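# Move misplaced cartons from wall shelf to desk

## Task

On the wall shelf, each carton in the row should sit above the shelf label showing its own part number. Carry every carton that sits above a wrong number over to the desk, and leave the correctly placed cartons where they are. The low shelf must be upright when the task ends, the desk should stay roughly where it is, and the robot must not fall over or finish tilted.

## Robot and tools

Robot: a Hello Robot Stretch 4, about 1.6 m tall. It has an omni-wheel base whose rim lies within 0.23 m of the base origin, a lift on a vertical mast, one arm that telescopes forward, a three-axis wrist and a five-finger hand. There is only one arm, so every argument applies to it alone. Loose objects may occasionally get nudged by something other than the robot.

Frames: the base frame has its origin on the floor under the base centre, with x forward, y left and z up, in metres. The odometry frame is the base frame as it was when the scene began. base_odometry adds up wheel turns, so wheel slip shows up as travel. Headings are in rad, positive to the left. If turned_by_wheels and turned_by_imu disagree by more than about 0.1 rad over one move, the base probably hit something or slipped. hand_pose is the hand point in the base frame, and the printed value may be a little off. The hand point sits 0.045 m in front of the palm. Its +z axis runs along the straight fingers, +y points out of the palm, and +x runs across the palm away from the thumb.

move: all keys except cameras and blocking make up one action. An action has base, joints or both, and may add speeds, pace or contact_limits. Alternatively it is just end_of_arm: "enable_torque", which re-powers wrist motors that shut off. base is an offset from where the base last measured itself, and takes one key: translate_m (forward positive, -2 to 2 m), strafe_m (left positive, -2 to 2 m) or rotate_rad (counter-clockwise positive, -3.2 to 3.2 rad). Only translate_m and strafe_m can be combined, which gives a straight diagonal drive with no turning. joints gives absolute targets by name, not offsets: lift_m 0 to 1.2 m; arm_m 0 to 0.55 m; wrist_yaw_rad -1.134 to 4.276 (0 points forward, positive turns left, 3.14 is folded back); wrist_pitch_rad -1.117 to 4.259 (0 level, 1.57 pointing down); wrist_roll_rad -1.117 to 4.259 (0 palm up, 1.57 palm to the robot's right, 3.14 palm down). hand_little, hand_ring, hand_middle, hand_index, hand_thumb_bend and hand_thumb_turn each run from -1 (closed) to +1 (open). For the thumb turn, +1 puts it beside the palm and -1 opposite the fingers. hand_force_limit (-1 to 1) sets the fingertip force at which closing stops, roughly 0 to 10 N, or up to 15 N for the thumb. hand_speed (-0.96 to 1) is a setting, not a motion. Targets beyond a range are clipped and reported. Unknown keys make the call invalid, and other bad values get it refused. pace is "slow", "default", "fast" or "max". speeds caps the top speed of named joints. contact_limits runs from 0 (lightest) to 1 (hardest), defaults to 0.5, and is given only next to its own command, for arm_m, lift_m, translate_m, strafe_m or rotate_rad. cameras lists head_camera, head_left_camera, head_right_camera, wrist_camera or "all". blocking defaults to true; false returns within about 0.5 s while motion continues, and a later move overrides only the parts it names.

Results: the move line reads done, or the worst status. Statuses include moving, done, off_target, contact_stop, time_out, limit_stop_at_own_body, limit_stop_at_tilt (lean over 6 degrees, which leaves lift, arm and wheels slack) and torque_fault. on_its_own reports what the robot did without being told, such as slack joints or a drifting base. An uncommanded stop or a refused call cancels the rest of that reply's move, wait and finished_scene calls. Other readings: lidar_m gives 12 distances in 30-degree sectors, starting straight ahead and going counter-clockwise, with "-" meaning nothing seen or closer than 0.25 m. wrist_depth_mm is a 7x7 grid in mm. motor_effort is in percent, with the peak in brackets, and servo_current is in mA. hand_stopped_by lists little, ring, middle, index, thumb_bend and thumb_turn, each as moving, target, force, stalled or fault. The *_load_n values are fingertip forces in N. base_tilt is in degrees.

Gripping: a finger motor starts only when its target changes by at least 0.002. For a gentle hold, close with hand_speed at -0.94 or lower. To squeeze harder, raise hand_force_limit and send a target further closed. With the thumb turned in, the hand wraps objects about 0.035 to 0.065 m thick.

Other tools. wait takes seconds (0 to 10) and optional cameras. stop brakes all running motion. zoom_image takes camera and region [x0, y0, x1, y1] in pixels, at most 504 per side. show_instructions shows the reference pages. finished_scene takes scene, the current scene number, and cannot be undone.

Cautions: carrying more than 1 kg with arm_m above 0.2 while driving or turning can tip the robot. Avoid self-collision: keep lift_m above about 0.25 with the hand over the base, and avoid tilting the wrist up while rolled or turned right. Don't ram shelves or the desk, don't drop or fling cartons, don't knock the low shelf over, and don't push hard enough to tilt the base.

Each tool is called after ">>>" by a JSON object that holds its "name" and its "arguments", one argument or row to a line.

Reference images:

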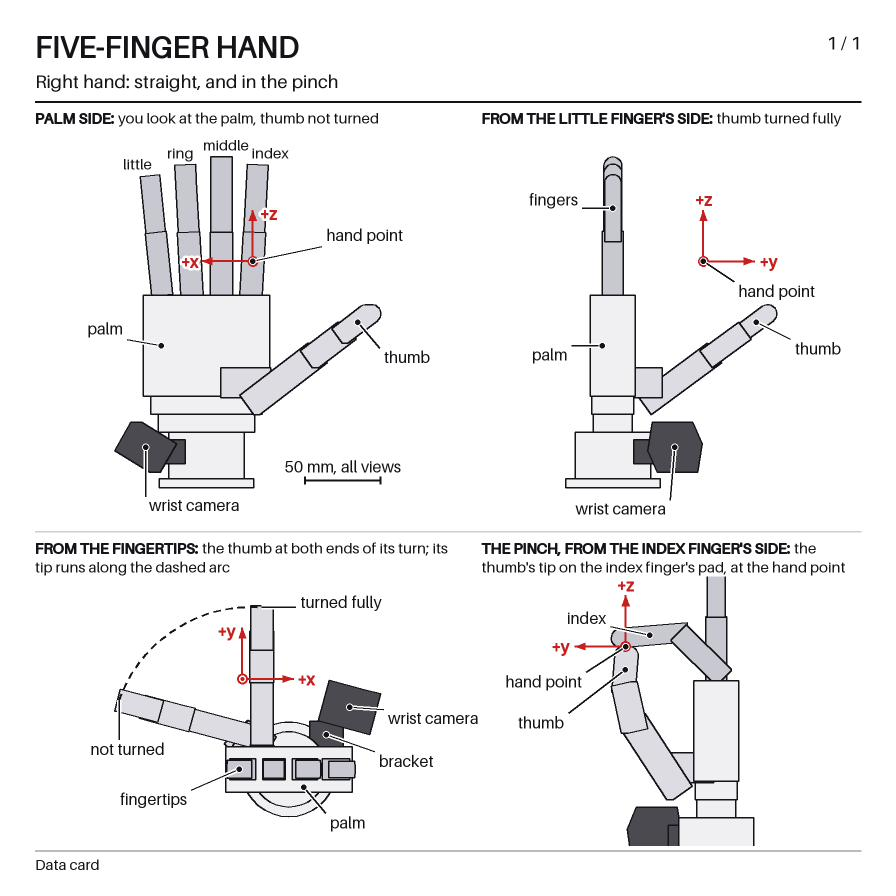

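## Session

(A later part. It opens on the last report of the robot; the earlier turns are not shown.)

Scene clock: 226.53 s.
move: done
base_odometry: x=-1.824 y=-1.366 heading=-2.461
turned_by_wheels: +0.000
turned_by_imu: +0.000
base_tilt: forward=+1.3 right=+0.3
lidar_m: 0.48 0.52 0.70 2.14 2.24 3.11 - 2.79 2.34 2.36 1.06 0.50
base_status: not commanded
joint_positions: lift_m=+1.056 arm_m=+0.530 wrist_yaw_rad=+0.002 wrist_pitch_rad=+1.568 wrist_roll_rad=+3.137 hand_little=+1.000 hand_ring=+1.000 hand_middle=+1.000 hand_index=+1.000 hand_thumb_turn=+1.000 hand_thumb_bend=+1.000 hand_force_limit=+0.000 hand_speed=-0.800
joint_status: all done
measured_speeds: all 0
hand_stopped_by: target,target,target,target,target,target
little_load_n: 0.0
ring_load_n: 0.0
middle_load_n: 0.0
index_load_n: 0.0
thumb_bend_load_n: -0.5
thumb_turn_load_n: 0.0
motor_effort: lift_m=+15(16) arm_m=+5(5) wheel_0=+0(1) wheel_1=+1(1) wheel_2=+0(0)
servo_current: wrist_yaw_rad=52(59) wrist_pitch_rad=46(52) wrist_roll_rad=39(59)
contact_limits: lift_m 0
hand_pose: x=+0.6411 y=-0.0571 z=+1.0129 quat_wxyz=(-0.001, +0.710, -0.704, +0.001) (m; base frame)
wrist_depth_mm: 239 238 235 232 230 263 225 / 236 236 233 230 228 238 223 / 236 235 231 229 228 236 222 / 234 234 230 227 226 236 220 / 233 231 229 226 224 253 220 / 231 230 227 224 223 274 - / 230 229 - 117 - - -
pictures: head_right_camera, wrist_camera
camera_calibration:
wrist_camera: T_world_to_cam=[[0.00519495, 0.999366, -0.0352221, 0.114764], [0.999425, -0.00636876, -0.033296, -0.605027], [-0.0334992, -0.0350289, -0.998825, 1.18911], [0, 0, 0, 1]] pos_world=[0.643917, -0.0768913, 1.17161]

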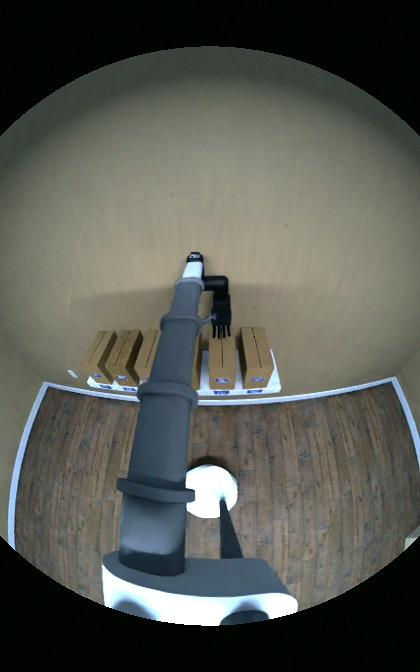

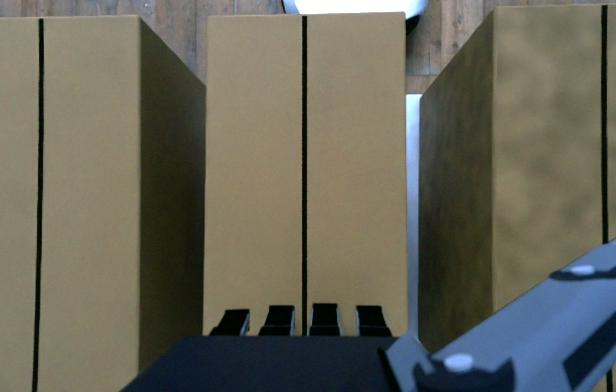

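>>> {"name": "move", "arguments": {
  "joints": {"lift_m": 1.052},
  "speeds": {"lift_m": 0.03},
  "contact_limits": {"lift_m": 0.0}
}}

>>> {"name": "move", "arguments": {
  "joints": {"lift_m": 1.049},
  "speeds": {"lift_m": 0.03},
  "contact_limits": {"lift_m": 0.0}
}}

>>> {"name": "move", "arguments": {
  "joints": {"lift_m": 1.046},
  "speeds": {"lift_m": 0.03},
  "contact_limits": {"lift_m": 0.0},
  "cameras": ["head_right_camera", "wrist_camera"]
}}

Scene clock: 230.63 s.
move: done
base_odometry: x=-1.824 y=-1.366 heading=-2.461
turned_by_wheels: +0.000
turned_by_imu: +0.000
base_tilt: forward=+1.3 right=+0.2
lidar_m: 0.48 0.51 0.72 2.16 2.26 3.10 - 2.77 2.32 2.34 1.09 0.53
base_status: not commanded
joint_positions: lift_m=+1.053 arm_m=+0.530 wrist_yaw_rad=+0.002 wrist_pitch_rad=+1.568 wrist_roll_rad=+3.137 hand_little=+1.000 hand_ring=+1.000 hand_middle=+1.000 hand_index=+1.000 hand_thumb_turn=+1.000 hand_thumb_bend=+1.000 hand_force_limit=+0.000 hand_speed=-0.800
joint_status: all done
measured_speeds: all 0
hand_stopped_by: target,target,target,target,target,target
little_load_n: 0.0
ring_load_n: 0.0
middle_load_n: 0.0
index_load_n: 0.0
thumb_bend_load_n: 0.0
thumb_turn_load_n: 0.5
motor_effort: lift_m=+10(15) arm_m=+5(5) wheel_0=+1(1) wheel_1=+1(1) wheel_2=+0(0)
servo_current: wrist_yaw_rad=46(59) wrist_pitch_rad=46(46) wrist_roll_rad=39(46)
contact_limits: lift_m 0
hand_pose: x=+0.6411 y=-0.0571 z=+1.0093 quat_wxyz=(-0.001, +0.710, -0.704, +0.001) (m; base frame)
wrist_depth_mm: 238 238 235 231 229 262 224 / 238 236 233 229 229 239 223 / 236 234 231 228 227 236 221 / 234 235 229 226 225 236 220 / 232 232 228 226 224 234 218 / 230 230 225 223 221 252 - / 231 228 - 117 - - -
pictures: none

Scene clock: 231.23 s.
move: contact_stop
base_odometry: x=-1.824 y=-1.366 heading=-2.461
turned_by_wheels: +0.000
turned_by_imu: +0.000
base_tilt: forward=+1.3 right=+0.2
lidar_m: 0.48 0.53 0.73 2.12 2.26 3.10 - 2.78 2.34 2.34 1.07 0.51
base_status: not commanded
joint_positions: lift_m=+1.061 arm_m=+0.530 wrist_yaw_rad=+0.002 wrist_pitch_rad=+1.568 wrist_roll_rad=+3.137 hand_little=+1.000 hand_ring=+1.000 hand_middle=+1.000 hand_index=+1.000 hand_thumb_turn=+1.000 hand_thumb_bend=+1.000 hand_force_limit=+0.000 hand_speed=-0.800
joint_status: lift_m contact_stop (moved +0.009 of -0.004)
measured_speeds: all 0
hand_stopped_by: target,target,target,target,target,target
little_load_n: 0.0
ring_load_n: 0.0
middle_load_n: 0.0
index_load_n: 0.0
thumb_bend_load_n: 0.0
thumb_turn_load_n: 0.0
on_its_own: lift_m is slack since a contact_stop (your +1.049 is given up)
motor_effort: lift_m=+20(20) arm_m=+5(5) wheel_0=+0(1) wheel_1=+1(1) wheel_2=-1(1)
servo_current: wrist_yaw_rad=59(59) wrist_pitch_rad=46(46) wrist_roll_rad=65(72)
contact_limits: lift_m 0
hand_pose: x=+0.6411 y=-0.0571 z=+1.0181 quat_wxyz=(-0.001, +0.710, -0.704, +0.001) (m; base frame)
wrist_depth_mm: 244 283 1205 237 235 1182 229 / 243 243 237 236 233 239 229 / 242 240 236 234 233 236 227 / 240 238 235 233 230 236 226 / 238 236 234 231 229 253 224 / 237 236 231 228 228 252 - / 236 234 - 117 - - -
pictures: none

not run: a stop that you did not command came earlier in this reply.

>>> {"name": "move", "arguments": {
  "joints": {"lift_m": 1.0515},
  "speeds": {"lift_m": 0.03},
  "contact_limits": {"lift_m": 0.2}
}}

>>> {"name": "move", "arguments": {
  "joints": {"arm_m": 0.51},
  "speeds": {"arm_m": 0.03},
  "contact_limits": {"arm_m": 0.2},
  "cameras": ["head_right_camera", "wrist_camera"]
}}

Scene clock: 236.07 s.
move: done
base_odometry: x=-1.824 y=-1.366 heading=-2.461
turned_by_wheels: +0.000
turned_by_imu: +0.000
base_tilt: forward=+1.3 right=+0.1
lidar_m: 0.49 0.52 0.73 2.16 2.27 3.09 - 2.80 2.36 2.33 1.10 0.54
base_status: not commanded
joint_positions: lift_m=+1.052 arm_m=+0.530 wrist_yaw_rad=+0.002 wrist_pitch_rad=+1.568 wrist_roll_rad=+3.137 hand_little=+1.000 hand_ring=+1.000 hand_middle=+1.000 hand_index=+1.000 hand_thumb_turn=+1.000 hand_thumb_bend=+1.000 hand_force_limit=+0.000 hand_speed=-0.800
joint_status: all done
measured_speeds: all 0
hand_stopped_by: target,target,target,target,target,target
little_load_n: 0.0
ring_load_n: 0.0
middle_load_n: 0.0
index_load_n: 0.0
thumb_bend_load_n: 0.0
thumb_turn_load_n: 0.0
motor_effort: lift_m=+10(19) arm_m=+5(5) wheel_0=+0(0) wheel_1=+0(1) wheel_2=-1(1)
servo_current: wrist_yaw_rad=52(59) wrist_pitch_rad=46(46) wrist_roll_rad=26(72)
contact_limits: lift_m 0.2
hand_pose: x=+0.6411 y=-0.0571 z=+1.0089 quat_wxyz=(-0.001, +0.710, -0.704, +0.001) (m; base frame)
wrist_depth_mm: 240 238 236 231 230 241 224 / 238 236 233 229 229 238 223 / 236 235 231 229 226 236 221 / 233 235 229 227 225 235 220 / 232 231 228 226 224 234 219 / 232 229 226 224 222 253 - / 230 229 - 117 - - -
pictures: none

Scene clock: 237.10 s.
move: done
base_odometry: x=-1.824 y=-1.366 heading=-2.461
turned_by_wheels: +0.000
turned_by_imu: +0.000
base_tilt: forward=+1.5 right=+0.1
lidar_m: 0.48 0.51 0.71 2.15 2.25 3.09 - 2.78 2.36 2.34 1.08 0.52
base_status: not commanded
joint_positions: lift_m=+1.052 arm_m=+0.510 wrist_yaw_rad=+0.002 wrist_pitch_rad=+1.562 wrist_roll_rad=+3.137 hand_little=+1.000 hand_ring=+1.000 hand_middle=+1.000 hand_index=+1.000 hand_thumb_turn=+1.000 hand_thumb_bend=+1.000 hand_force_limit=+0.000 hand_speed=-0.800
joint_status: all done
measured_speeds: all 0
hand_stopped_by: target,target,target,target,target,target
little_load_n: 0.0
ring_load_n: 0.0
middle_load_n: 1.0
index_load_n: 0.0
thumb_bend_load_n: 0.0
thumb_turn_load_n: 0.0
motor_effort: lift_m=+10(11) arm_m=-7(11) wheel_0=+0(1) wheel_1=+0(1) wheel_2=+1(1)
servo_current: wrist_yaw_rad=46(59) wrist_pitch_rad=52(59) wrist_roll_rad=33(65)
contact_limits: arm_m 0.2; lift_m 0.2
hand_pose: x=+0.6229 y=-0.0570 z=+1.0084 quat_wxyz=(-0.003, +0.710, -0.705, +0.003) (m; base frame)
wrist_depth_mm: 1229 1205 230 229 226 1160 1138 / 235 233 229 227 226 238 220 / 234 233 228 226 225 236 220 / 233 231 229 226 224 254 219 / 232 230 227 225 224 234 219 / 230 229 226 223 221 253 - / 231 228 - 117 - - -
pictures: head_right_camera, wrist_camera
camera_calibration:
wrist_camera: T_world_to_cam=[[0.00572811, 0.999364, -0.0351993, 0.114345], [0.999619, -0.00667261, -0.0267742, -0.593735], [-0.0269921, -0.0350326, -0.999022, 1.18013], [0, 0, 0, 1]] pos_world=[0.624709, -0.0768913, 1.16711]

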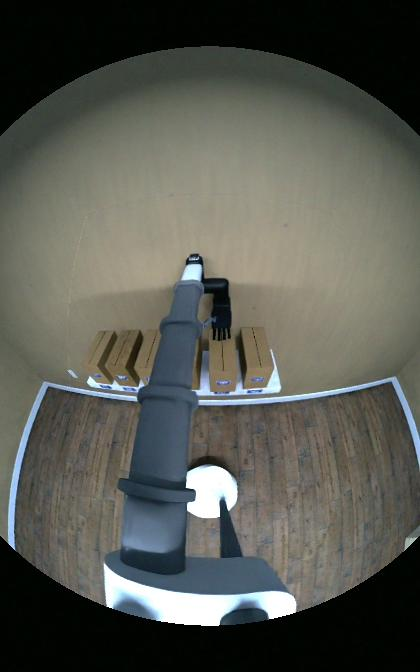

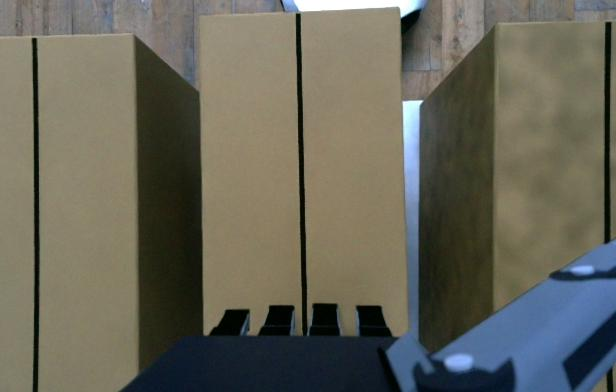

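>>> {"name": "move", "arguments": {
  "joints": {"arm_m": 0.475},
  "speeds": {"arm_m": 0.03},
  "contact_limits": {"arm_m": 0.2},
  "cameras": ["head_right_camera", "wrist_camera"]
}}

Scene clock: 241.17 s.
move: done
base_odometry: x=-1.824 y=-1.366 heading=-2.461
turned_by_wheels: +0.000
turned_by_imu: +0.000
base_tilt: forward=+1.3 right=+0.2
lidar_m: 0.45 0.52 0.71 2.16 2.25 3.12 - 2.80 2.34 2.36 1.09 0.48
base_status: not commanded
joint_positions: lift_m=+1.052 arm_m=+0.475 wrist_yaw_rad=+0.002 wrist_pitch_rad=+1.561 wrist_roll_rad=+3.137 hand_little=+1.000 hand_ring=+1.000 hand_middle=+1.000 hand_index=+1.000 hand_thumb_turn=+1.000 hand_thumb_bend=+1.000 hand_force_limit=+0.000 hand_speed=-0.800
joint_status: all done
measured_speeds: all 0
hand_stopped_by: target,target,target,target,target,target
little_load_n: 0.0
ring_load_n: 0.0
middle_load_n: 1.0
index_load_n: 0.0
thumb_bend_load_n: 0.0
thumb_turn_load_n: 0.0
motor_effort: lift_m=+11(11) arm_m=-7(11) wheel_0=+0(0) wheel_1=+0(1) wheel_2=+2(2)
servo_current: wrist_yaw_rad=46(59) wrist_pitch_rad=52(65) wrist_roll_rad=39(59)
contact_limits: arm_m 0.2; lift_m 0.2
hand_pose: x=+0.5880 y=-0.0570 z=+1.0084 quat_wxyz=(-0.003, +0.710, -0.705, +0.003) (m; base frame)
wrist_depth_mm: 1205 1182 1182 228 226 1160 1138 / 1255 1205 229 226 226 1160 1138 / 234 232 229 226 225 237 219 / 232 231 228 224 223 236 219 / 232 231 226 224 224 235 219 / 231 229 226 224 222 254 - / 230 229 - 117 - - -
pictures: head_right_camera, wrist_camera
camera_calibration:
wrist_camera: T_world_to_cam=[[0.0057443, 0.999364, -0.0351967, 0.11453], [0.999635, -0.00666769, -0.0261743, -0.55946], [-0.0263923, -0.0350335, -0.999038, 1.17876], [0, 0, 0, 1]] pos_world=[0.589708, -0.0768913, 1.16701]

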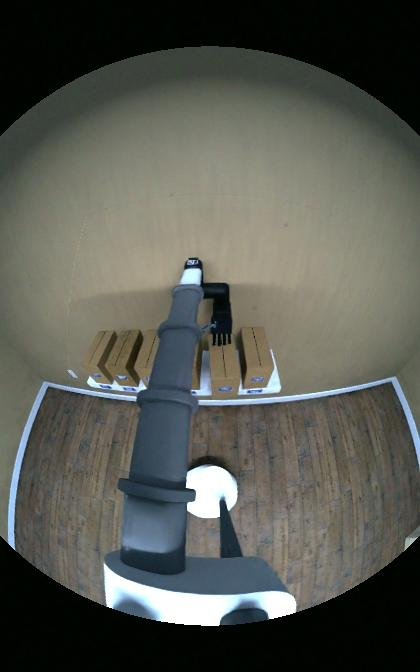

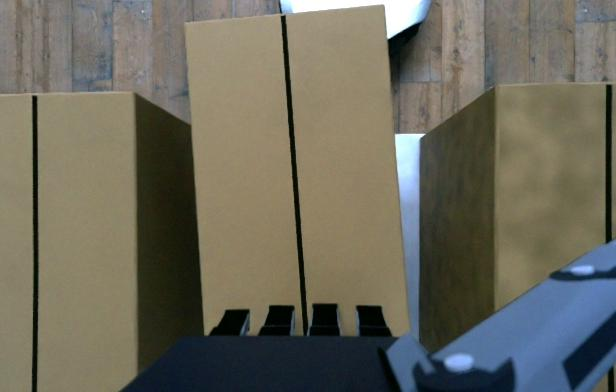

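>>> {"name": "move", "arguments": {
  "joints": {"lift_m": 1.065}
}}

>>> {"name": "move", "arguments": {
  "base": {"strafe_m": -0.022},
  "joints": {"arm_m": 0.49}
}}

>>> {"name": "move", "arguments": {
  "joints": {"lift_m": 1.0515},
  "speeds": {"lift_m": 0.03},
  "contact_limits": {"lift_m": 0.2}
}}

>>> {"name": "move", "arguments": {
  "joints": {"arm_m": 0.465},
  "speeds": {"arm_m": 0.03},
  "contact_limits": {"arm_m": 0.2},
  "cameras": ["head_right_camera", "wrist_camera"]
}}

Scene clock: 247.43 s.
move: done
base_odometry: x=-1.824 y=-1.366 heading=-2.461
turned_by_wheels: +0.000
turned_by_imu: +0.000
base_tilt: forward=+1.5 right=+0.0
lidar_m: 0.44 0.52 0.70 2.16 2.25 3.09 - 2.79 2.31 2.35 1.11 0.49
base_status: not commanded
joint_positions: lift_m=+1.065 arm_m=+0.475 wrist_yaw_rad=+0.002 wrist_pitch_rad=+1.568 wrist_roll_rad=+3.137 hand_little=+1.000 hand_ring=+1.000 hand_middle=+1.000 hand_index=+1.000 hand_thumb_turn=+1.000 hand_thumb_bend=+1.000 hand_force_limit=+0.000 hand_speed=-0.800
joint_status: all done
measured_speeds: all 0
hand_stopped_by: target,target,target,target,target,target
little_load_n: 0.5
ring_load_n: 0.0
middle_load_n: 0.0
index_load_n: 0.0
thumb_bend_load_n: 0.0
thumb_turn_load_n: 0.0
motor_effort: lift_m=+21(22) arm_m=-6(7) wheel_0=+0(0) wheel_1=+1(1) wheel_2=+1(2)
servo_current: wrist_yaw_rad=46(59) wrist_pitch_rad=39(59) wrist_roll_rad=46(59)
contact_limits: arm_m 0.2
hand_pose: x=+0.5865 y=-0.0570 z=+1.0214 quat_wxyz=(-0.001, +0.710, -0.705, +0.001) (m; base frame)
wrist_depth_mm: 1229 1205 1205 239 991 1182 1160 / 1229 1205 241 238 1160 1182 1160 / 245 244 240 236 236 236 230 / 243 242 238 236 235 255 228 / 242 240 236 234 233 235 227 / 240 238 235 231 231 254 - / 239 235 - 117 - - -
pictures: none

Scene clock: 248.30 s.
move: done
base_odometry: x=-1.838 y=-1.349 heading=-2.461
turned_by_wheels: +0.000
turned_by_imu: +0.000
base_tilt: forward=+1.5 right=+0.3
lidar_m: 0.44 0.51 0.74 2.17 2.29 3.12 - 2.75 2.31 2.30 1.07 0.49
base_status: done
joint_positions: lift_m=+1.065 arm_m=+0.490 wrist_yaw_rad=+0.002 wrist_pitch_rad=+1.568 wrist_roll_rad=+3.137 hand_little=+1.000 hand_ring=+1.000 hand_middle=+1.000 hand_index=+1.000 hand_thumb_turn=+1.000 hand_thumb_bend=+1.000 hand_force_limit=+0.000 hand_speed=-0.800
joint_status: all done
measured_speeds: all 0
hand_stopped_by: target,target,target,target,target,target
little_load_n: 0.0
ring_load_n: 0.0
middle_load_n: 0.0
index_load_n: 0.0
thumb_bend_load_n: 0.0
thumb_turn_load_n: 0.0
motor_effort: lift_m=+21(21) arm_m=+5(8) wheel_0=-1(10) wheel_1=+1(8) wheel_2=-1(3)
servo_current: wrist_yaw_rad=52(59) wrist_pitch_rad=46(46) wrist_roll_rad=39(52)
hand_pose: x=+0.6012 y=-0.0570 z=+1.0214 quat_wxyz=(-0.001, +0.710, -0.705, +0.001) (m; base frame)
wrist_depth_mm: 1229 1205 1255 240 238 1160 1182 / 1255 1205 247 237 236 1182 232 / 245 241 268 236 234 290 230 / 244 240 246 236 233 289 229 / 242 238 243 235 230 268 228 / 240 236 241 230 229 312 - / 238 236 - 117 - - -
pictures: none

Scene clock: 249.13 s.
move: done
base_odometry: x=-1.838 y=-1.349 heading=-2.461
turned_by_wheels: +0.000
turned_by_imu: +0.000
base_tilt: forward=+1.5 right=+0.2
lidar_m: 0.43 0.52 0.72 2.17 2.25 3.08 - 2.76 2.32 2.33 1.07 0.51
base_status: not commanded
joint_positions: lift_m=+1.052 arm_m=+0.490 wrist_yaw_rad=+0.002 wrist_pitch_rad=+1.568 wrist_roll_rad=+3.137 hand_little=+1.000 hand_ring=+1.000 hand_middle=+1.000 hand_index=+1.000 hand_thumb_turn=+1.000 hand_thumb_bend=+1.000 hand_force_limit=+0.000 hand_speed=-0.800
joint_status: all done
measured_speeds: all 0
hand_stopped_by: target,target,target,target,target,target
little_load_n: 0.0
ring_load_n: 0.0
middle_load_n: 0.0
index_load_n: 0.0
thumb_bend_load_n: 0.0
thumb_turn_load_n: 0.0
motor_effort: lift_m=+10(20) arm_m=+5(5) wheel_0=+0(1) wheel_1=+0(1) wheel_2=+0(1)
servo_current: wrist_yaw_rad=52(59) wrist_pitch_rad=46(46) wrist_roll_rad=59(59)
contact_limits: lift_m 0.2
hand_pose: x=+0.6012 y=-0.0570 z=+1.0089 quat_wxyz=(-0.001, +0.710, -0.705, +0.001) (m; base frame)
wrist_depth_mm: 1229 1205 1205 231 229 1160 1160 / 1205 236 232 229 227 1182 224 / 236 234 247 227 226 291 220 / 236 233 244 227 224 290 220 / 233 230 242 225 222 268 219 / 232 229 240 223 221 290 - / 230 228 - 117 - - -
pictures: none

Scene clock: 250.33 s.
move: done
base_odometry: x=-1.838 y=-1.349 heading=-2.461
turned_by_wheels: +0.000
turned_by_imu: +0.000
base_tilt: forward=+1.5 right=+0.3
lidar_m: 0.43 0.51 0.74 2.18 2.30 3.13 - 2.81 2.34 2.31 1.08 0.46
base_status: not commanded
joint_positions: lift_m=+1.052 arm_m=+0.465 wrist_yaw_rad=+0.002 wrist_pitch_rad=+1.562 wrist_roll_rad=+3.137 hand_little=+1.000 hand_ring=+1.000 hand_middle=+1.000 hand_index=+1.000 hand_thumb_turn=+1.000 hand_thumb_bend=+1.000 hand_force_limit=+0.000 hand_speed=-0.800
joint_status: all done
measured_speeds: all 0
hand_stopped_by: target,target,target,target,target,target
little_load_n: 0.0
ring_load_n: 0.0
middle_load_n: 1.5
index_load_n: 0.0
thumb_bend_load_n: 0.0
thumb_turn_load_n: 0.0
motor_effort: lift_m=+11(11) arm_m=-7(10) wheel_0=-1(1) wheel_1=+0(1) wheel_2=+0(1)
servo_current: wrist_yaw_rad=52(59) wrist_pitch_rad=52(65) wrist_roll_rad=59(59)
contact_limits: arm_m 0.2; lift_m 0.2
hand_pose: x=+0.5780 y=-0.0570 z=+1.0084 quat_wxyz=(-0.003, +0.710, -0.705, +0.003) (m; base frame)
wrist_depth_mm: 1229 1205 1182 227 224 1160 1160 / 1205 1205 1160 227 224 1182 1138 / 234 231 248 226 224 294 219 / 234 229 244 226 224 271 218 / 232 229 242 225 223 270 219 / 231 229 240 224 220 290 - / 231 229 - 117 - - -
pictures: head_right_camera, wrist_camera
camera_calibration:
wrist_camera: T_world_to_cam=[[0.00572669, 0.999364, -0.0351988, 0.114603], [0.999622, -0.00666767, -0.0266744, -0.54887], [-0.0268922, -0.0350327, -0.999024, 1.17887], [0, 0, 0, 1]] pos_world=[0.579709, -0.0768913, 1.16711]

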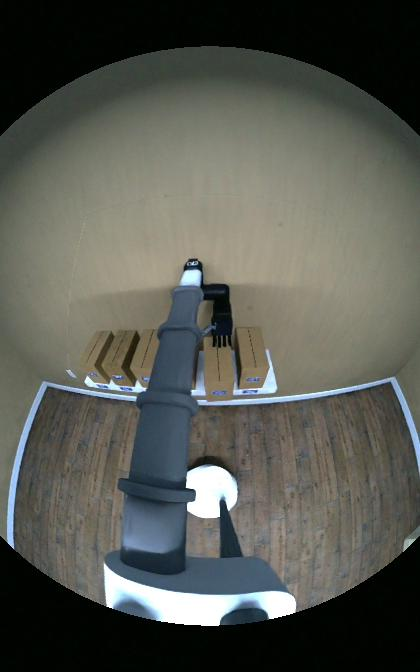

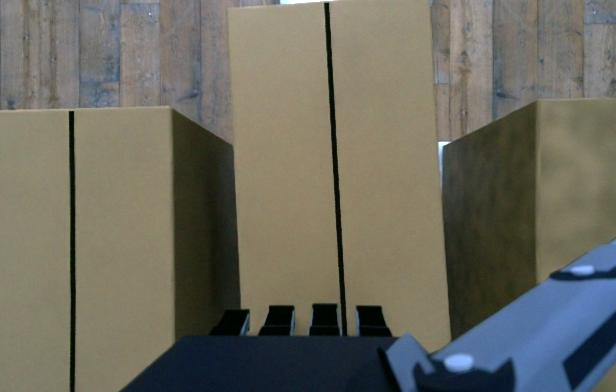

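>>> {"name": "move", "arguments": {
  "joints": {"arm_m": 0.43},
  "speeds": {"arm_m": 0.03},
  "contact_limits": {"arm_m": 0.2},
  "cameras": ["head_right_camera", "wrist_camera"]
}}

Scene clock: 253.70 s.
move: done
base_odometry: x=-1.838 y=-1.349 heading=-2.461
turned_by_wheels: +0.000
turned_by_imu: +0.000
base_tilt: forward=+1.3 right=+0.2
lidar_m: 0.40 0.52 0.74 2.18 2.28 3.12 - 2.76 2.35 2.32 1.07 0.43
base_status: not commanded
joint_positions: lift_m=+1.052 arm_m=+0.430 wrist_yaw_rad=+0.002 wrist_pitch_rad=+1.561 wrist_roll_rad=+3.137 hand_little=+1.000 hand_ring=+1.000 hand_middle=+1.000 hand_index=+1.000 hand_thumb_turn=+1.000 hand_thumb_bend=+1.000 hand_force_limit=+0.000 hand_speed=-0.800
joint_status: all done
measured_speeds: all 0
hand_stopped_by: target,target,target,target,target,target
little_load_n: 0.0
ring_load_n: 0.0
middle_load_n: 1.0
index_load_n: 0.0
thumb_bend_load_n: 0.0
thumb_turn_load_n: 0.0
motor_effort: lift_m=+11(11) arm_m=-7(11) wheel_0=-1(1) wheel_1=+0(1) wheel_2=+1(1)
servo_current: wrist_yaw_rad=52(65) wrist_pitch_rad=59(59) wrist_roll_rad=39(59)
contact_limits: arm_m 0.2; lift_m 0.2
hand_pose: x=+0.5430 y=-0.0570 z=+1.0084 quat_wxyz=(-0.003, +0.710, -0.705, +0.003) (m; base frame)
wrist_depth_mm: 1229 1205 1160 228 224 1138 1138 / 1229 1205 1160 226 224 1138 1118 / 1205 1205 1182 226 223 1138 1138 / 233 230 247 225 223 271 217 / 233 229 243 224 222 253 218 / 231 229 243 224 221 290 - / 231 228 - 117 - - -
pictures: head_right_camera, wrist_camera
camera_calibration:
wrist_camera: T_world_to_cam=[[0.00574077, 0.999364, -0.0351971, 0.114791], [0.999633, -0.00666769, -0.0262743, -0.514358], [-0.0264923, -0.0350333, -0.999035, 1.17762], [0, 0, 0, 1]] pos_world=[0.544708, -0.0768913, 1.16701]

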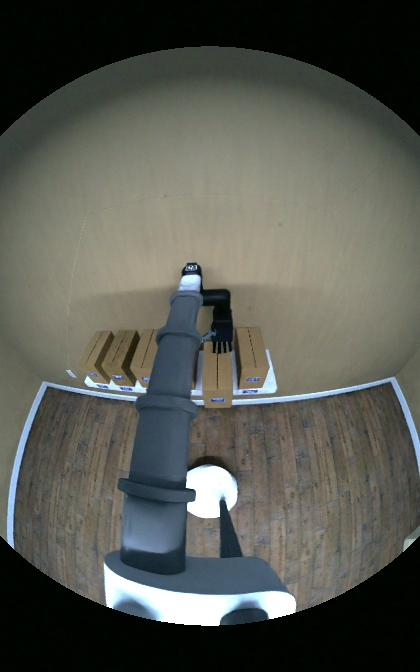

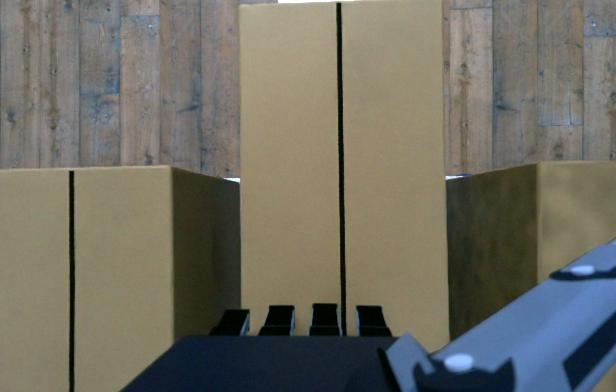

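>>> {"name": "move", "arguments": {
  "joints": {"arm_m": 0.422},
  "speeds": {"arm_m": 0.03},
  "contact_limits": {"arm_m": 0.2}
}}

>>> {"name": "move", "arguments": {
  "joints": {"lift_m": 1.062},
  "speeds": {"lift_m": 0.03},
  "cameras": ["head_right_camera", "wrist_camera"]
}}

Scene clock: 329.37 s.
move: done
base_odometry: x=-1.838 y=-1.349 heading=-2.461
turned_by_wheels: +0.000
turned_by_imu: +0.000
base_tilt: forward=+1.4 right=+0.2
lidar_m: 0.39 0.52 0.71 2.17 2.26 3.14 - 2.77 2.30 2.31 1.08 0.40
base_status: not commanded
joint_positions: lift_m=+1.052 arm_m=+0.422 wrist_yaw_rad=+0.002 wrist_pitch_rad=+1.561 wrist_roll_rad=+3.137 hand_little=+1.000 hand_ring=+1.000 hand_middle=+1.000 hand_index=+1.000 hand_thumb_turn=+1.000 hand_thumb_bend=+1.000 hand_force_limit=+0.000 hand_speed=-0.800
joint_status: all done
measured_speeds: all 0
hand_stopped_by: target,target,target,target,target,target
little_load_n: 0.0
ring_load_n: 0.0
middle_load_n: 1.5
index_load_n: 0.0
thumb_bend_load_n: 0.0
thumb_turn_load_n: 0.0
motor_effort: lift_m=+11(11) arm_m=-8(11) wheel_0=-1(1) wheel_1=+1(1) wheel_2=+0(1)
servo_current: wrist_yaw_rad=52(59) wrist_pitch_rad=59(65) wrist_roll_rad=39(65)
contact_limits: arm_m 0.2; lift_m 0.2
hand_pose: x=+0.5351 y=-0.0570 z=+1.0084 quat_wxyz=(-0.003, +0.710, -0.705, +0.003) (m; base frame)
wrist_depth_mm: 1205 1205 1205 228 225 1138 1118 / 1229 1205 1182 227 224 1160 1138 / 1205 1182 1182 225 223 1138 1138 / 233 231 268 224 222 271 219 / 232 229 244 225 222 253 217 / 233 229 242 223 221 291 - / 230 228 - 117 - - -
pictures: none

Scene clock: 330.10 s.
move: done
base_odometry: x=-1.838 y=-1.349 heading=-2.461
turned_by_wheels: +0.000
turned_by_imu: +0.000
base_tilt: forward=+1.4 right=+0.1
lidar_m: 0.39 0.51 0.73 2.16 2.28 3.11 - 2.78 2.33 2.30 1.09 0.40
base_status: not commanded
joint_positions: lift_m=+1.062 arm_m=+0.422 wrist_yaw_rad=+0.002 wrist_pitch_rad=+1.568 wrist_roll_rad=+3.137 hand_little=+1.000 hand_ring=+1.000 hand_middle=+1.000 hand_index=+1.000 hand_thumb_turn=+1.000 hand_thumb_bend=+1.000 hand_force_limit=+0.000 hand_speed=-0.800
joint_status: all done
measured_speeds: all 0
hand_stopped_by: target,target,target,target,target,target
little_load_n: 0.0
ring_load_n: 0.0
middle_load_n: 0.0
index_load_n: 0.0
thumb_bend_load_n: 0.0
thumb_turn_load_n: 0.0
motor_effort: lift_m=+21(22) arm_m=-5(8) wheel_0=-1(1) wheel_1=+1(1) wheel_2=+0(1)
servo_current: wrist_yaw_rad=59(59) wrist_pitch_rad=39(52) wrist_roll_rad=13(65)
contact_limits: arm_m 0.2
hand_pose: x=+0.5335 y=-0.0570 z=+1.0184 quat_wxyz=(-0.001, +0.710, -0.705, +0.001) (m; base frame)
wrist_depth_mm: 1229 1229 1229 237 235 1160 1160 / 1229 1205 1205 236 233 1160 1182 / 1205 1205 1205 235 232 1160 1160 / 243 238 274 233 230 347 226 / 238 236 268 231 229 290 225 / 236 235 245 229 227 315 - / 236 233 - 117 - - -
pictures: head_right_camera, wrist_camera
camera_calibration:
wrist_camera: T_world_to_cam=[[0.00551322, 0.999364, -0.0352327, 0.115359], [0.999437, -0.00667286, -0.0328816, -0.497723], [-0.0330957, -0.0350316, -0.998838, 1.19079], [0, 0, 0, 1]] pos_world=[0.536217, -0.0768913, 1.17711]

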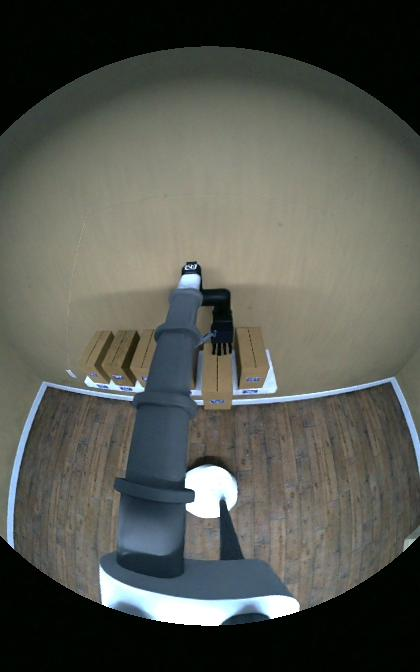

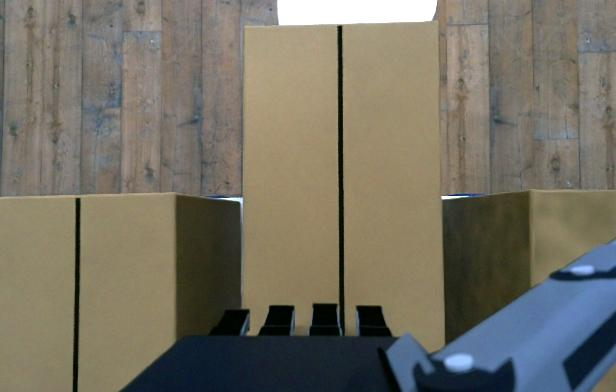

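>>> {"name": "move", "arguments": {
  "joints": {"lift_m": 1.15, "arm_m": 0.0}
}}

>>> {"name": "move", "arguments": {
  "base": {"translate_m": -0.1, "strafe_m": 0.018},
  "joints": {"wrist_roll_rad": 0.0, "hand_thumb_turn": 0.15}
}}

>>> {"name": "move", "arguments": {
  "joints": {"wrist_pitch_rad": 0.12, "lift_m": 0.8}
}}

>>> {"name": "move", "arguments": {
  "joints": {"lift_m": 0.61},
  "cameras": ["head_camera", "head_right_camera", "wrist_camera"]
}}

Scene clock: 340.03 s.
move: done
base_odometry: x=-1.838 y=-1.349 heading=-2.461
turned_by_wheels: +0.000
turned_by_imu: +0.000
base_tilt: forward=+1.3 right=+0.3
lidar_m: 0.42 0.52 0.72 2.16 2.28 3.12 - 2.77 2.32 2.30 1.05 0.43
base_status: not commanded
joint_positions: lift_m=+1.150 arm_m=+0.002 wrist_yaw_rad=+0.002 wrist_pitch_rad=+1.568 wrist_roll_rad=+3.137 hand_little=+1.000 hand_ring=+1.000 hand_middle=+1.000 hand_index=+1.000 hand_thumb_turn=+1.000 hand_thumb_bend=+1.000 hand_force_limit=+0.000 hand_speed=-0.800
joint_status: all done
joint sent to its limit — arm_m, lower limit.
measured_speeds: all 0
hand_stopped_by: target,target,target,target,target,target
little_load_n: 0.5
ring_load_n: 0.5
middle_load_n: 0.0
index_load_n: 0.0
thumb_bend_load_n: 0.0
thumb_turn_load_n: 0.0
motor_effort: lift_m=+21(23) arm_m=-6(8) wheel_0=-1(1) wheel_1=+0(1) wheel_2=+0(1)
servo_current: wrist_yaw_rad=59(59) wrist_pitch_rad=39(52) wrist_roll_rad=39(72)
hand_pose: x=+0.1132 y=-0.0570 z=+1.1064 quat_wxyz=(-0.001, +0.710, -0.705, +0.001) (m; base frame)
wrist_depth_mm: 1336 1308 1281 410 1281 1255 1255 / 1308 1308 1281 1255 1255 1255 1229 / 1336 1308 1308 1255 1255 1255 1229 / 1336 1308 1281 1281 1281 1281 1229 / 1308 1281 1255 1255 1229 1229 1229 / 1308 1281 1255 1229 1255 1255 - / 1281 1281 - 117 - - -
pictures: none

Scene clock: 342.70 s.
move: done
base_odometry: x=-1.749 y=-1.300 heading=-2.461
turned_by_wheels: +0.000
turned_by_imu: +0.000
base_tilt: forward=+1.3 right=+0.2
lidar_m: 0.50 0.62 0.90 2.14 2.25 3.10 - 2.80 2.27 2.35 1.23 0.61
base_status: done
joint_positions: lift_m=+1.150 arm_m=+0.002 wrist_yaw_rad=+0.002 wrist_pitch_rad=+1.568 wrist_roll_rad=+0.003 hand_little=+1.000 hand_ring=+1.000 hand_middle=+1.000 hand_index=+1.000 hand_thumb_turn=+0.150 hand_thumb_bend=+1.000 hand_force_limit=+0.000 hand_speed=-0.800
joint_status: all done
measured_speeds: all 0
hand_stopped_by: target,target,target,target,target,target
little_load_n: 0.0
ring_load_n: 0.0
middle_load_n: 0.0
index_load_n: 0.0
thumb_bend_load_n: 0.0
thumb_turn_load_n: 0.0
motor_effort: lift_m=+21(21) arm_m=-5(6) wheel_0=+0(10) wheel_1=-2(5) wheel_2=+0(13)
servo_current: wrist_yaw_rad=46(59) wrist_pitch_rad=46(46) wrist_roll_rad=39(124)
hand_pose: x=+0.2337 y=-0.1183 z=+1.1067 quat_wxyz=(+0.001, +0.707, +0.707, +0.001) (m; base frame)
wrist_depth_mm: 1336 1336 1281 1281 1308 1229 1255 / 1308 1281 1281 1255 1255 1281 1255 / 1308 1308 1281 1255 1255 1255 - / 1281 1308 1281 1255 1229 1205 - / 1308 1308 1281 - 1255 - - / 1281 1281 1281 186 1060 - - / 1308 1255 - 117 - - -
pictures: none

Scene clock: 345.17 s.
move: done
base_odometry: x=-1.749 y=-1.300 heading=-2.461
turned_by_wheels: +0.000
turned_by_imu: +0.000
base_tilt: forward=+1.4 right=+0.2
lidar_m: 0.48 0.61 0.89 2.14 2.26 3.08 - 2.76 2.28 2.35 1.21 0.62
base_status: not commanded
joint_positions: lift_m=+0.800 arm_m=+0.002 wrist_yaw_rad=+0.002 wrist_pitch_rad=+0.129 wrist_roll_rad=+0.003 hand_little=+1.000 hand_ring=+1.000 hand_middle=+1.000 hand_index=+1.000 hand_thumb_turn=+0.150 hand_thumb_bend=+1.000 hand_force_limit=+0.000 hand_speed=-0.800
joint_status: all done
measured_speeds: all 0
hand_stopped_by: target,target,target,target,target,target
little_load_n: -0.5
ring_load_n: 0.0
middle_load_n: 0.0
index_load_n: 0.0
thumb_bend_load_n: 0.0
thumb_turn_load_n: 0.0
motor_effort: lift_m=+16(20) arm_m=-5(5) wheel_0=+0(1) wheel_1=-2(2) wheel_2=+0(1)
servo_current: wrist_yaw_rad=46(59) wrist_pitch_rad=59(163) wrist_roll_rad=33(78)
hand_pose: x=+0.4004 y=-0.1179 z=+1.0095 quat_wxyz=(+0.465, +0.532, +0.531, +0.468) (m; base frame)
wrist_depth_mm: - - - - - - - / - - - - - - - / - - - - - - - / - - 615 - - - - / 421 399 397 325 - - - / 407 402 397 286 207 - - / 415 413 - 117 - - -
pictures: none

Scene clock: 347.03 s.
move: done
base_odometry: x=-1.749 y=-1.300 heading=-2.461
turned_by_wheels: +0.000
turned_by_imu: +0.000
base_tilt: forward=+1.3 right=+0.3
lidar_m: 0.50 0.64 0.88 2.16 2.24 3.09 - 2.77 2.27 2.34 1.25 0.61
base_status: not commanded
joint_positions: lift_m=+0.610 arm_m=+0.002 wrist_yaw_rad=+0.002 wrist_pitch_rad=+0.129 wrist_roll_rad=+0.003 hand_little=+1.000 hand_ring=+1.000 hand_middle=+1.000 hand_index=+1.000 hand_thumb_turn=+0.150 hand_thumb_bend=+1.000 hand_force_limit=+0.000 hand_speed=-0.800
joint_status: all done
measured_speeds: all 0
hand_stopped_by: target,target,target,target,target,target
little_load_n: 0.0
ring_load_n: 0.0
middle_load_n: 0.0
index_load_n: 0.5
thumb_bend_load_n: 0.0
thumb_turn_load_n: 0.0
motor_effort: lift_m=+16(17) arm_m=-5(6) wheel_0=+0(1) wheel_1=-2(2) wheel_2=-1(1)
servo_current: wrist_yaw_rad=52(59) wrist_pitch_rad=52(65) wrist_roll_rad=39(72)
hand_pose: x=+0.4004 y=-0.1179 z=+0.8195 quat_wxyz=(+0.465, +0.531, +0.531, +0.468) (m; base frame)
wrist_depth_mm: - - 268 266 - - - / 382 377 273 271 270 - - / 389 382 277 274 274 370 - / 394 389 283 279 278 - - / 397 389 286 281 - - - / - - - 186 - - - / - - - 117 - - -
pictures: head_camera, head_right_camera, wrist_camera
camera_calibration:
wrist_camera: T_world_to_cam=[[0.0353479, -0.999164, -0.0205279, -0.089721], [-0.0931704, 0.0171565, -0.995502, 0.857479], [0.995023, 0.0371015, -0.0924861, -0.160311], [0, 0, 0, 1]] pos_world=[0.242576, -0.0984096, 0.836954]

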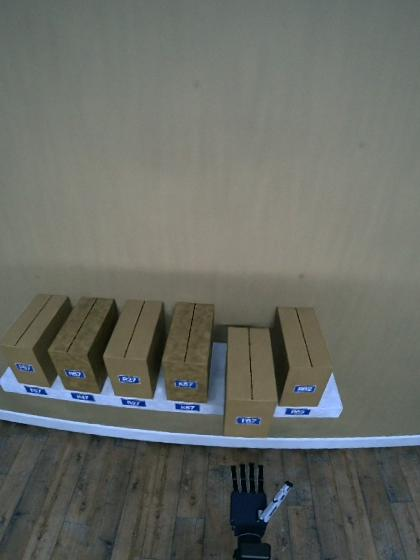

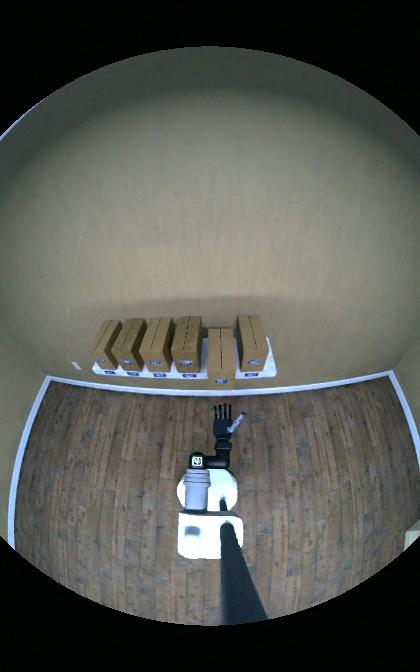

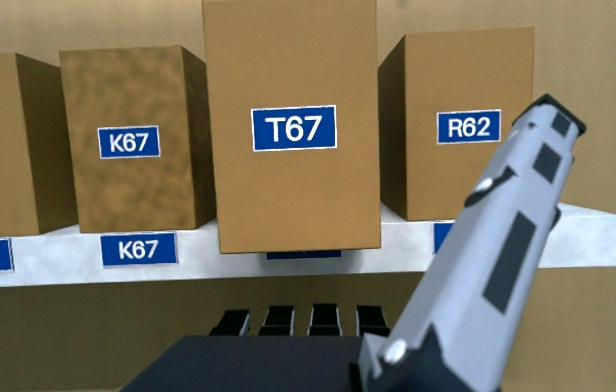

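>>> {"name": "move", "arguments": {
  "joints": {"lift_m": 0.544, "wrist_pitch_rad": -0.1}
}}

>>> {"name": "move", "arguments": {
  "joints": {"arm_m": 0.14},
  "speeds": {"arm_m": 0.1},
  "contact_limits": {"arm_m": 0.0},
  "cameras": ["head_camera", "wrist_camera"]
}}

Scene clock: 367.60 s.
move: done
base_odometry: x=-1.749 y=-1.300 heading=-2.461
turned_by_wheels: +0.000
turned_by_imu: +0.000
base_tilt: forward=+1.4 right=+0.2
lidar_m: 0.47 0.61 0.86 2.16 2.26 3.10 - 2.76 2.30 2.34 1.22 0.62
base_status: not commanded
joint_positions: lift_m=+0.544 arm_m=+0.002 wrist_yaw_rad=+0.002 wrist_pitch_rad=-0.091 wrist_roll_rad=+0.003 hand_little=+1.000 hand_ring=+1.000 hand_middle=+1.000 hand_index=+1.000 hand_thumb_turn=+0.150 hand_thumb_bend=+1.000 hand_force_limit=+0.000 hand_speed=-0.800
joint_status: all done
measured_speeds: all 0
hand_stopped_by: target,target,target,target,target,target
little_load_n: 0.0
ring_load_n: 0.0
middle_load_n: 0.0
index_load_n: 0.0
thumb_bend_load_n: 0.0
thumb_turn_load_n: 0.0
motor_effort: lift_m=+16(17) arm_m=-5(6) wheel_0=+0(1) wheel_1=-2(2) wheel_2=-1(1)
servo_current: wrist_yaw_rad=52(59) wrist_pitch_rad=52(150) wrist_roll_rad=46(65)
hand_pose: x=+0.3881 y=-0.1179 z=+0.8024 quat_wxyz=(+0.521, +0.477, +0.477, +0.524) (m; base frame)
wrist_depth_mm: - - - 303 - - - / - 413 303 300 298 - - / 413 410 298 296 296 394 - / 410 402 397 290 290 - - / 404 397 387 287 287 - - / - - - 186 - - - / - - - 117 - - -
pictures: none

Scene clock: 369.53 s.
move: done
base_odometry: x=-1.749 y=-1.300 heading=-2.461
turned_by_wheels: +0.000
turned_by_imu: +0.000
base_tilt: forward=+1.4 right=+0.2
lidar_m: 0.48 0.62 0.84 2.16 2.22 3.12 - 2.79 2.29 2.35 1.20 0.63
base_status: not commanded
joint_positions: lift_m=+0.544 arm_m=+0.140 wrist_yaw_rad=+0.002 wrist_pitch_rad=-0.091 wrist_roll_rad=+0.003 hand_little=+1.000 hand_ring=+1.000 hand_middle=+1.000 hand_index=+1.000 hand_thumb_turn=+0.150 hand_thumb_bend=+1.000 hand_force_limit=+0.000 hand_speed=-0.800
joint_status: all done
measured_speeds: all 0
hand_stopped_by: target,target,target,target,target,target
little_load_n: 0.0
ring_load_n: 0.0
middle_load_n: 0.0
index_load_n: 0.0
thumb_bend_load_n: 0.0
thumb_turn_load_n: 0.0
motor_effort: lift_m=+16(16) arm_m=+5(9) wheel_0=+0(1) wheel_1=-2(2) wheel_2=+0(1)
servo_current: wrist_yaw_rad=59(59) wrist_pitch_rad=59(65) wrist_roll_rad=39(65)
contact_limits: arm_m 0
hand_pose: x=+0.5261 y=-0.1179 z=+0.8024 quat_wxyz=(+0.521, +0.477, +0.477, +0.524) (m; base frame)
wrist_depth_mm: 277 271 160 158 156 259 258 / 272 268 157 155 153 255 254 / 267 264 154 153 152 254 - / 265 260 153 151 149 - - / 260 256 151 148 147 - - / - 248 195 208 185 - - / - - - 117 - - -
pictures: head_camera, wrist_camera
camera_calibration:
wrist_camera: T_world_to_cam=[[0.0390374, -0.999156, -0.0128177, -0.102642], [0.126272, 0.0176573, -0.991839, 0.733888], [0.991227, 0.0371002, 0.126855, -0.461025], [0, 0, 0, 1]] pos_world=[0.368318, -0.0984095, 0.785066]

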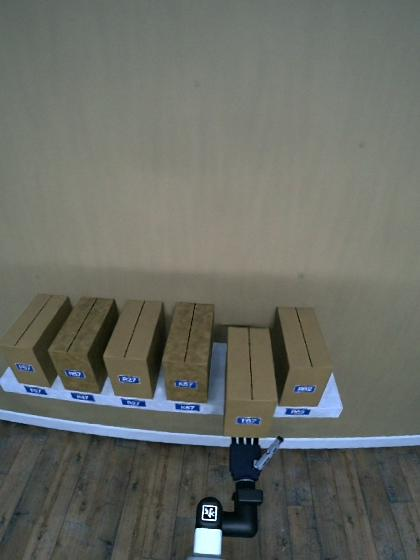

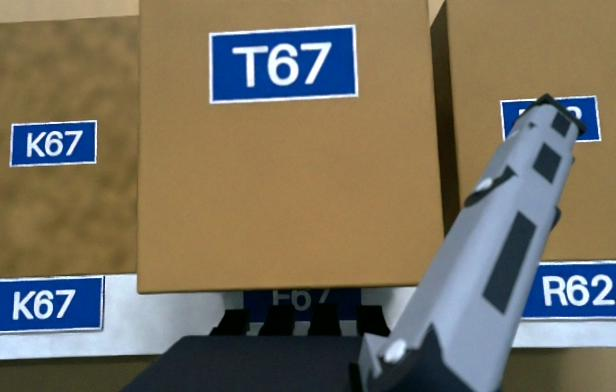

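>>> {"name": "move", "arguments": {
  "joints": {"arm_m": 0.152},
  "speeds": {"arm_m": 0.03},
  "contact_limits": {"arm_m": 0.0}
}}

>>> {"name": "move", "arguments": {
  "joints": {"lift_m": 0.56},
  "speeds": {"lift_m": 0.03},
  "contact_limits": {"lift_m": 0.3},
  "cameras": ["wrist_camera"]
}}

>>> {"name": "move", "arguments": {
  "joints": {"lift_m": 0.577},
  "speeds": {"lift_m": 0.03},
  "contact_limits": {"lift_m": 0.3},
  "cameras": ["wrist_camera", "head_camera"]
}}

Scene clock: 377.07 s.
move: done
base_odometry: x=-1.749 y=-1.300 heading=-2.461
turned_by_wheels: +0.000
turned_by_imu: +0.000
base_tilt: forward=+1.4 right=+0.1
lidar_m: 0.49 0.63 0.88 2.16 2.25 3.11 - 2.77 2.30 2.33 1.23 0.61
base_status: not commanded
joint_positions: lift_m=+0.544 arm_m=+0.152 wrist_yaw_rad=+0.002 wrist_pitch_rad=-0.091 wrist_roll_rad=+0.003 hand_little=+1.000 hand_ring=+1.000 hand_middle=+1.000 hand_index=+1.000 hand_thumb_turn=+0.150 hand_thumb_bend=+1.000 hand_force_limit=+0.000 hand_speed=-0.800
joint_status: all done
measured_speeds: all 0
hand_stopped_by: target,target,target,target,target,target
little_load_n: 0.0
ring_load_n: 0.0
middle_load_n: 0.0
index_load_n: 0.0
thumb_bend_load_n: 0.0
thumb_turn_load_n: 0.0
motor_effort: lift_m=+16(16) arm_m=+5(8) wheel_0=+0(1) wheel_1=-2(2) wheel_2=+0(1)
servo_current: wrist_yaw_rad=46(59) wrist_pitch_rad=52(59) wrist_roll_rad=52(52)
contact_limits: arm_m 0
hand_pose: x=+0.5381 y=-0.1179 z=+0.8024 quat_wxyz=(+0.521, +0.477, +0.477, +0.524) (m; base frame)
wrist_depth_mm: 263 149 147 145 143 247 246 / 259 256 144 143 142 243 242 / 256 145 142 141 139 239 - / 251 142 140 138 137 - - / 247 140 138 137 135 - - / - 236 167 209 186 - - / - - - 117 - - -
pictures: none

Scene clock: 378.00 s.
move: done
base_odometry: x=-1.749 y=-1.300 heading=-2.461
turned_by_wheels: +0.000
turned_by_imu: +0.000
base_tilt: forward=+1.2 right=+0.3
lidar_m: 0.48 0.64 0.87 2.17 2.24 3.11 - 2.76 2.30 2.35 1.24 0.61
base_status: not commanded
joint_positions: lift_m=+0.560 arm_m=+0.152 wrist_yaw_rad=+0.002 wrist_pitch_rad=-0.091 wrist_roll_rad=+0.003 hand_little=+1.000 hand_ring=+1.000 hand_middle=+1.000 hand_index=+1.000 hand_thumb_turn=+0.150 hand_thumb_bend=+1.000 hand_force_limit=+0.000 hand_speed=-0.800
joint_status: all done
measured_speeds: all 0
hand_stopped_by: target,target,target,target,target,target
little_load_n: 0.0
ring_load_n: 0.0
middle_load_n: 0.0
index_load_n: 0.0
thumb_bend_load_n: 0.0
thumb_turn_load_n: 0.0
motor_effort: lift_m=+21(22) arm_m=+6(6) wheel_0=+0(1) wheel_1=-2(2) wheel_2=+0(1)
servo_current: wrist_yaw_rad=46(59) wrist_pitch_rad=52(65) wrist_roll_rad=39(59)
contact_limits: arm_m 0; lift_m 0.3
hand_pose: x=+0.5381 y=-0.1179 z=+0.8180 quat_wxyz=(+0.521, +0.477, +0.476, +0.524) (m; base frame)
wrist_depth_mm: 263 148 147 145 144 248 245 / 259 255 144 143 141 244 242 / 255 145 142 141 139 240 - / 252 142 141 138 137 - - / 248 141 139 136 136 - - / 243 138 136 134 133 - - / - - - 117 - - -
pictures: wrist_camera
camera_calibration:
wrist_camera: T_world_to_cam=[[0.0390424, -0.999155, -0.0128081, -0.102921], [0.126384, 0.0176527, -0.991824, 0.747692], [0.991213, 0.0371045, 0.126966, -0.474969], [0, 0, 0, 1]] pos_world=[0.380318, -0.0984095, 0.800566]

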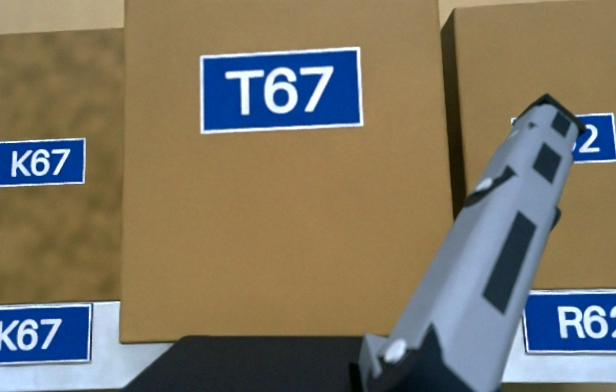

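Scene clock: 378.93 s.
move: done
base_odometry: x=-1.749 y=-1.300 heading=-2.461
turned_by_wheels: +0.000
turned_by_imu: +0.000
base_tilt: forward=+1.3 right=+0.1
lidar_m: 0.49 0.61 0.86 2.16 2.25 3.08 - 2.78 2.29 2.34 1.21 0.55
base_status: not commanded
joint_positions: lift_m=+0.576 arm_m=+0.152 wrist_yaw_rad=+0.002 wrist_pitch_rad=-0.086 wrist_roll_rad=+0.003 hand_little=+1.000 hand_ring=+1.000 hand_middle=+1.000 hand_index=+1.000 hand_thumb_turn=+0.150 hand_thumb_bend=+1.000 hand_force_limit=+0.000 hand_speed=-0.800
joint_status: all done
measured_speeds: all 0
hand_stopped_by: target,target,target,target,target,target
little_load_n: 0.0
ring_load_n: 1.5
middle_load_n: 0.0
index_load_n: 0.0
thumb_bend_load_n: 0.0
thumb_turn_load_n: 0.0
motor_effort: lift_m=+26(27) arm_m=+5(6) wheel_0=+0(1) wheel_1=-2(2) wheel_2=+0(1)
servo_current: wrist_yaw_rad=52(52) wrist_pitch_rad=72(85) wrist_roll_rad=46(59)
contact_limits: arm_m 0; lift_m 0.3
hand_pose: x=+0.5385 y=-0.1179 z=+0.8335 quat_wxyz=(+0.520, +0.478, +0.478, +0.522) (m; base frame)
wrist_depth_mm: 256 146 144 143 140 242 240 / 254 145 142 140 139 238 238 / 251 143 140 139 138 137 - / 249 141 139 137 135 - - / 247 140 138 136 134 - - / 244 138 136 134 133 - - / - 137 - 117 - - -
pictures: head_camera, wrist_camera
camera_calibration:
wrist_camera: T_world_to_cam=[[0.0388849, -0.999168, -0.0123284, -0.103061], [0.121109, 0.0169593, -0.992494, 0.766302], [0.991877, 0.0371, 0.121667, -0.473359], [0, 0, 0, 1]] pos_world=[0.380716, -0.0984097, 0.816873]

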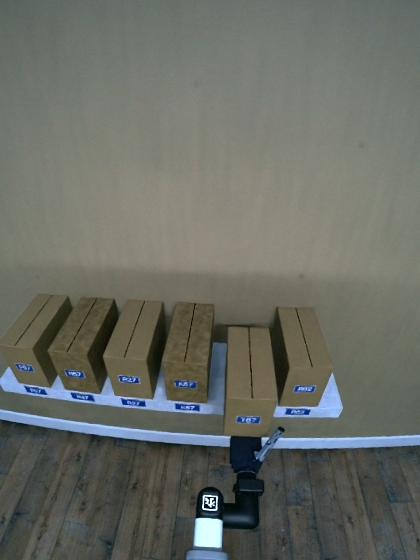

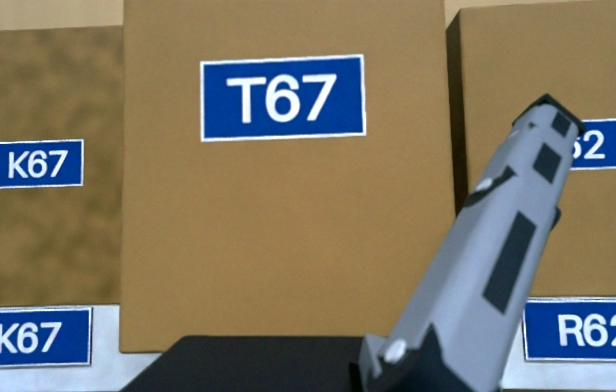

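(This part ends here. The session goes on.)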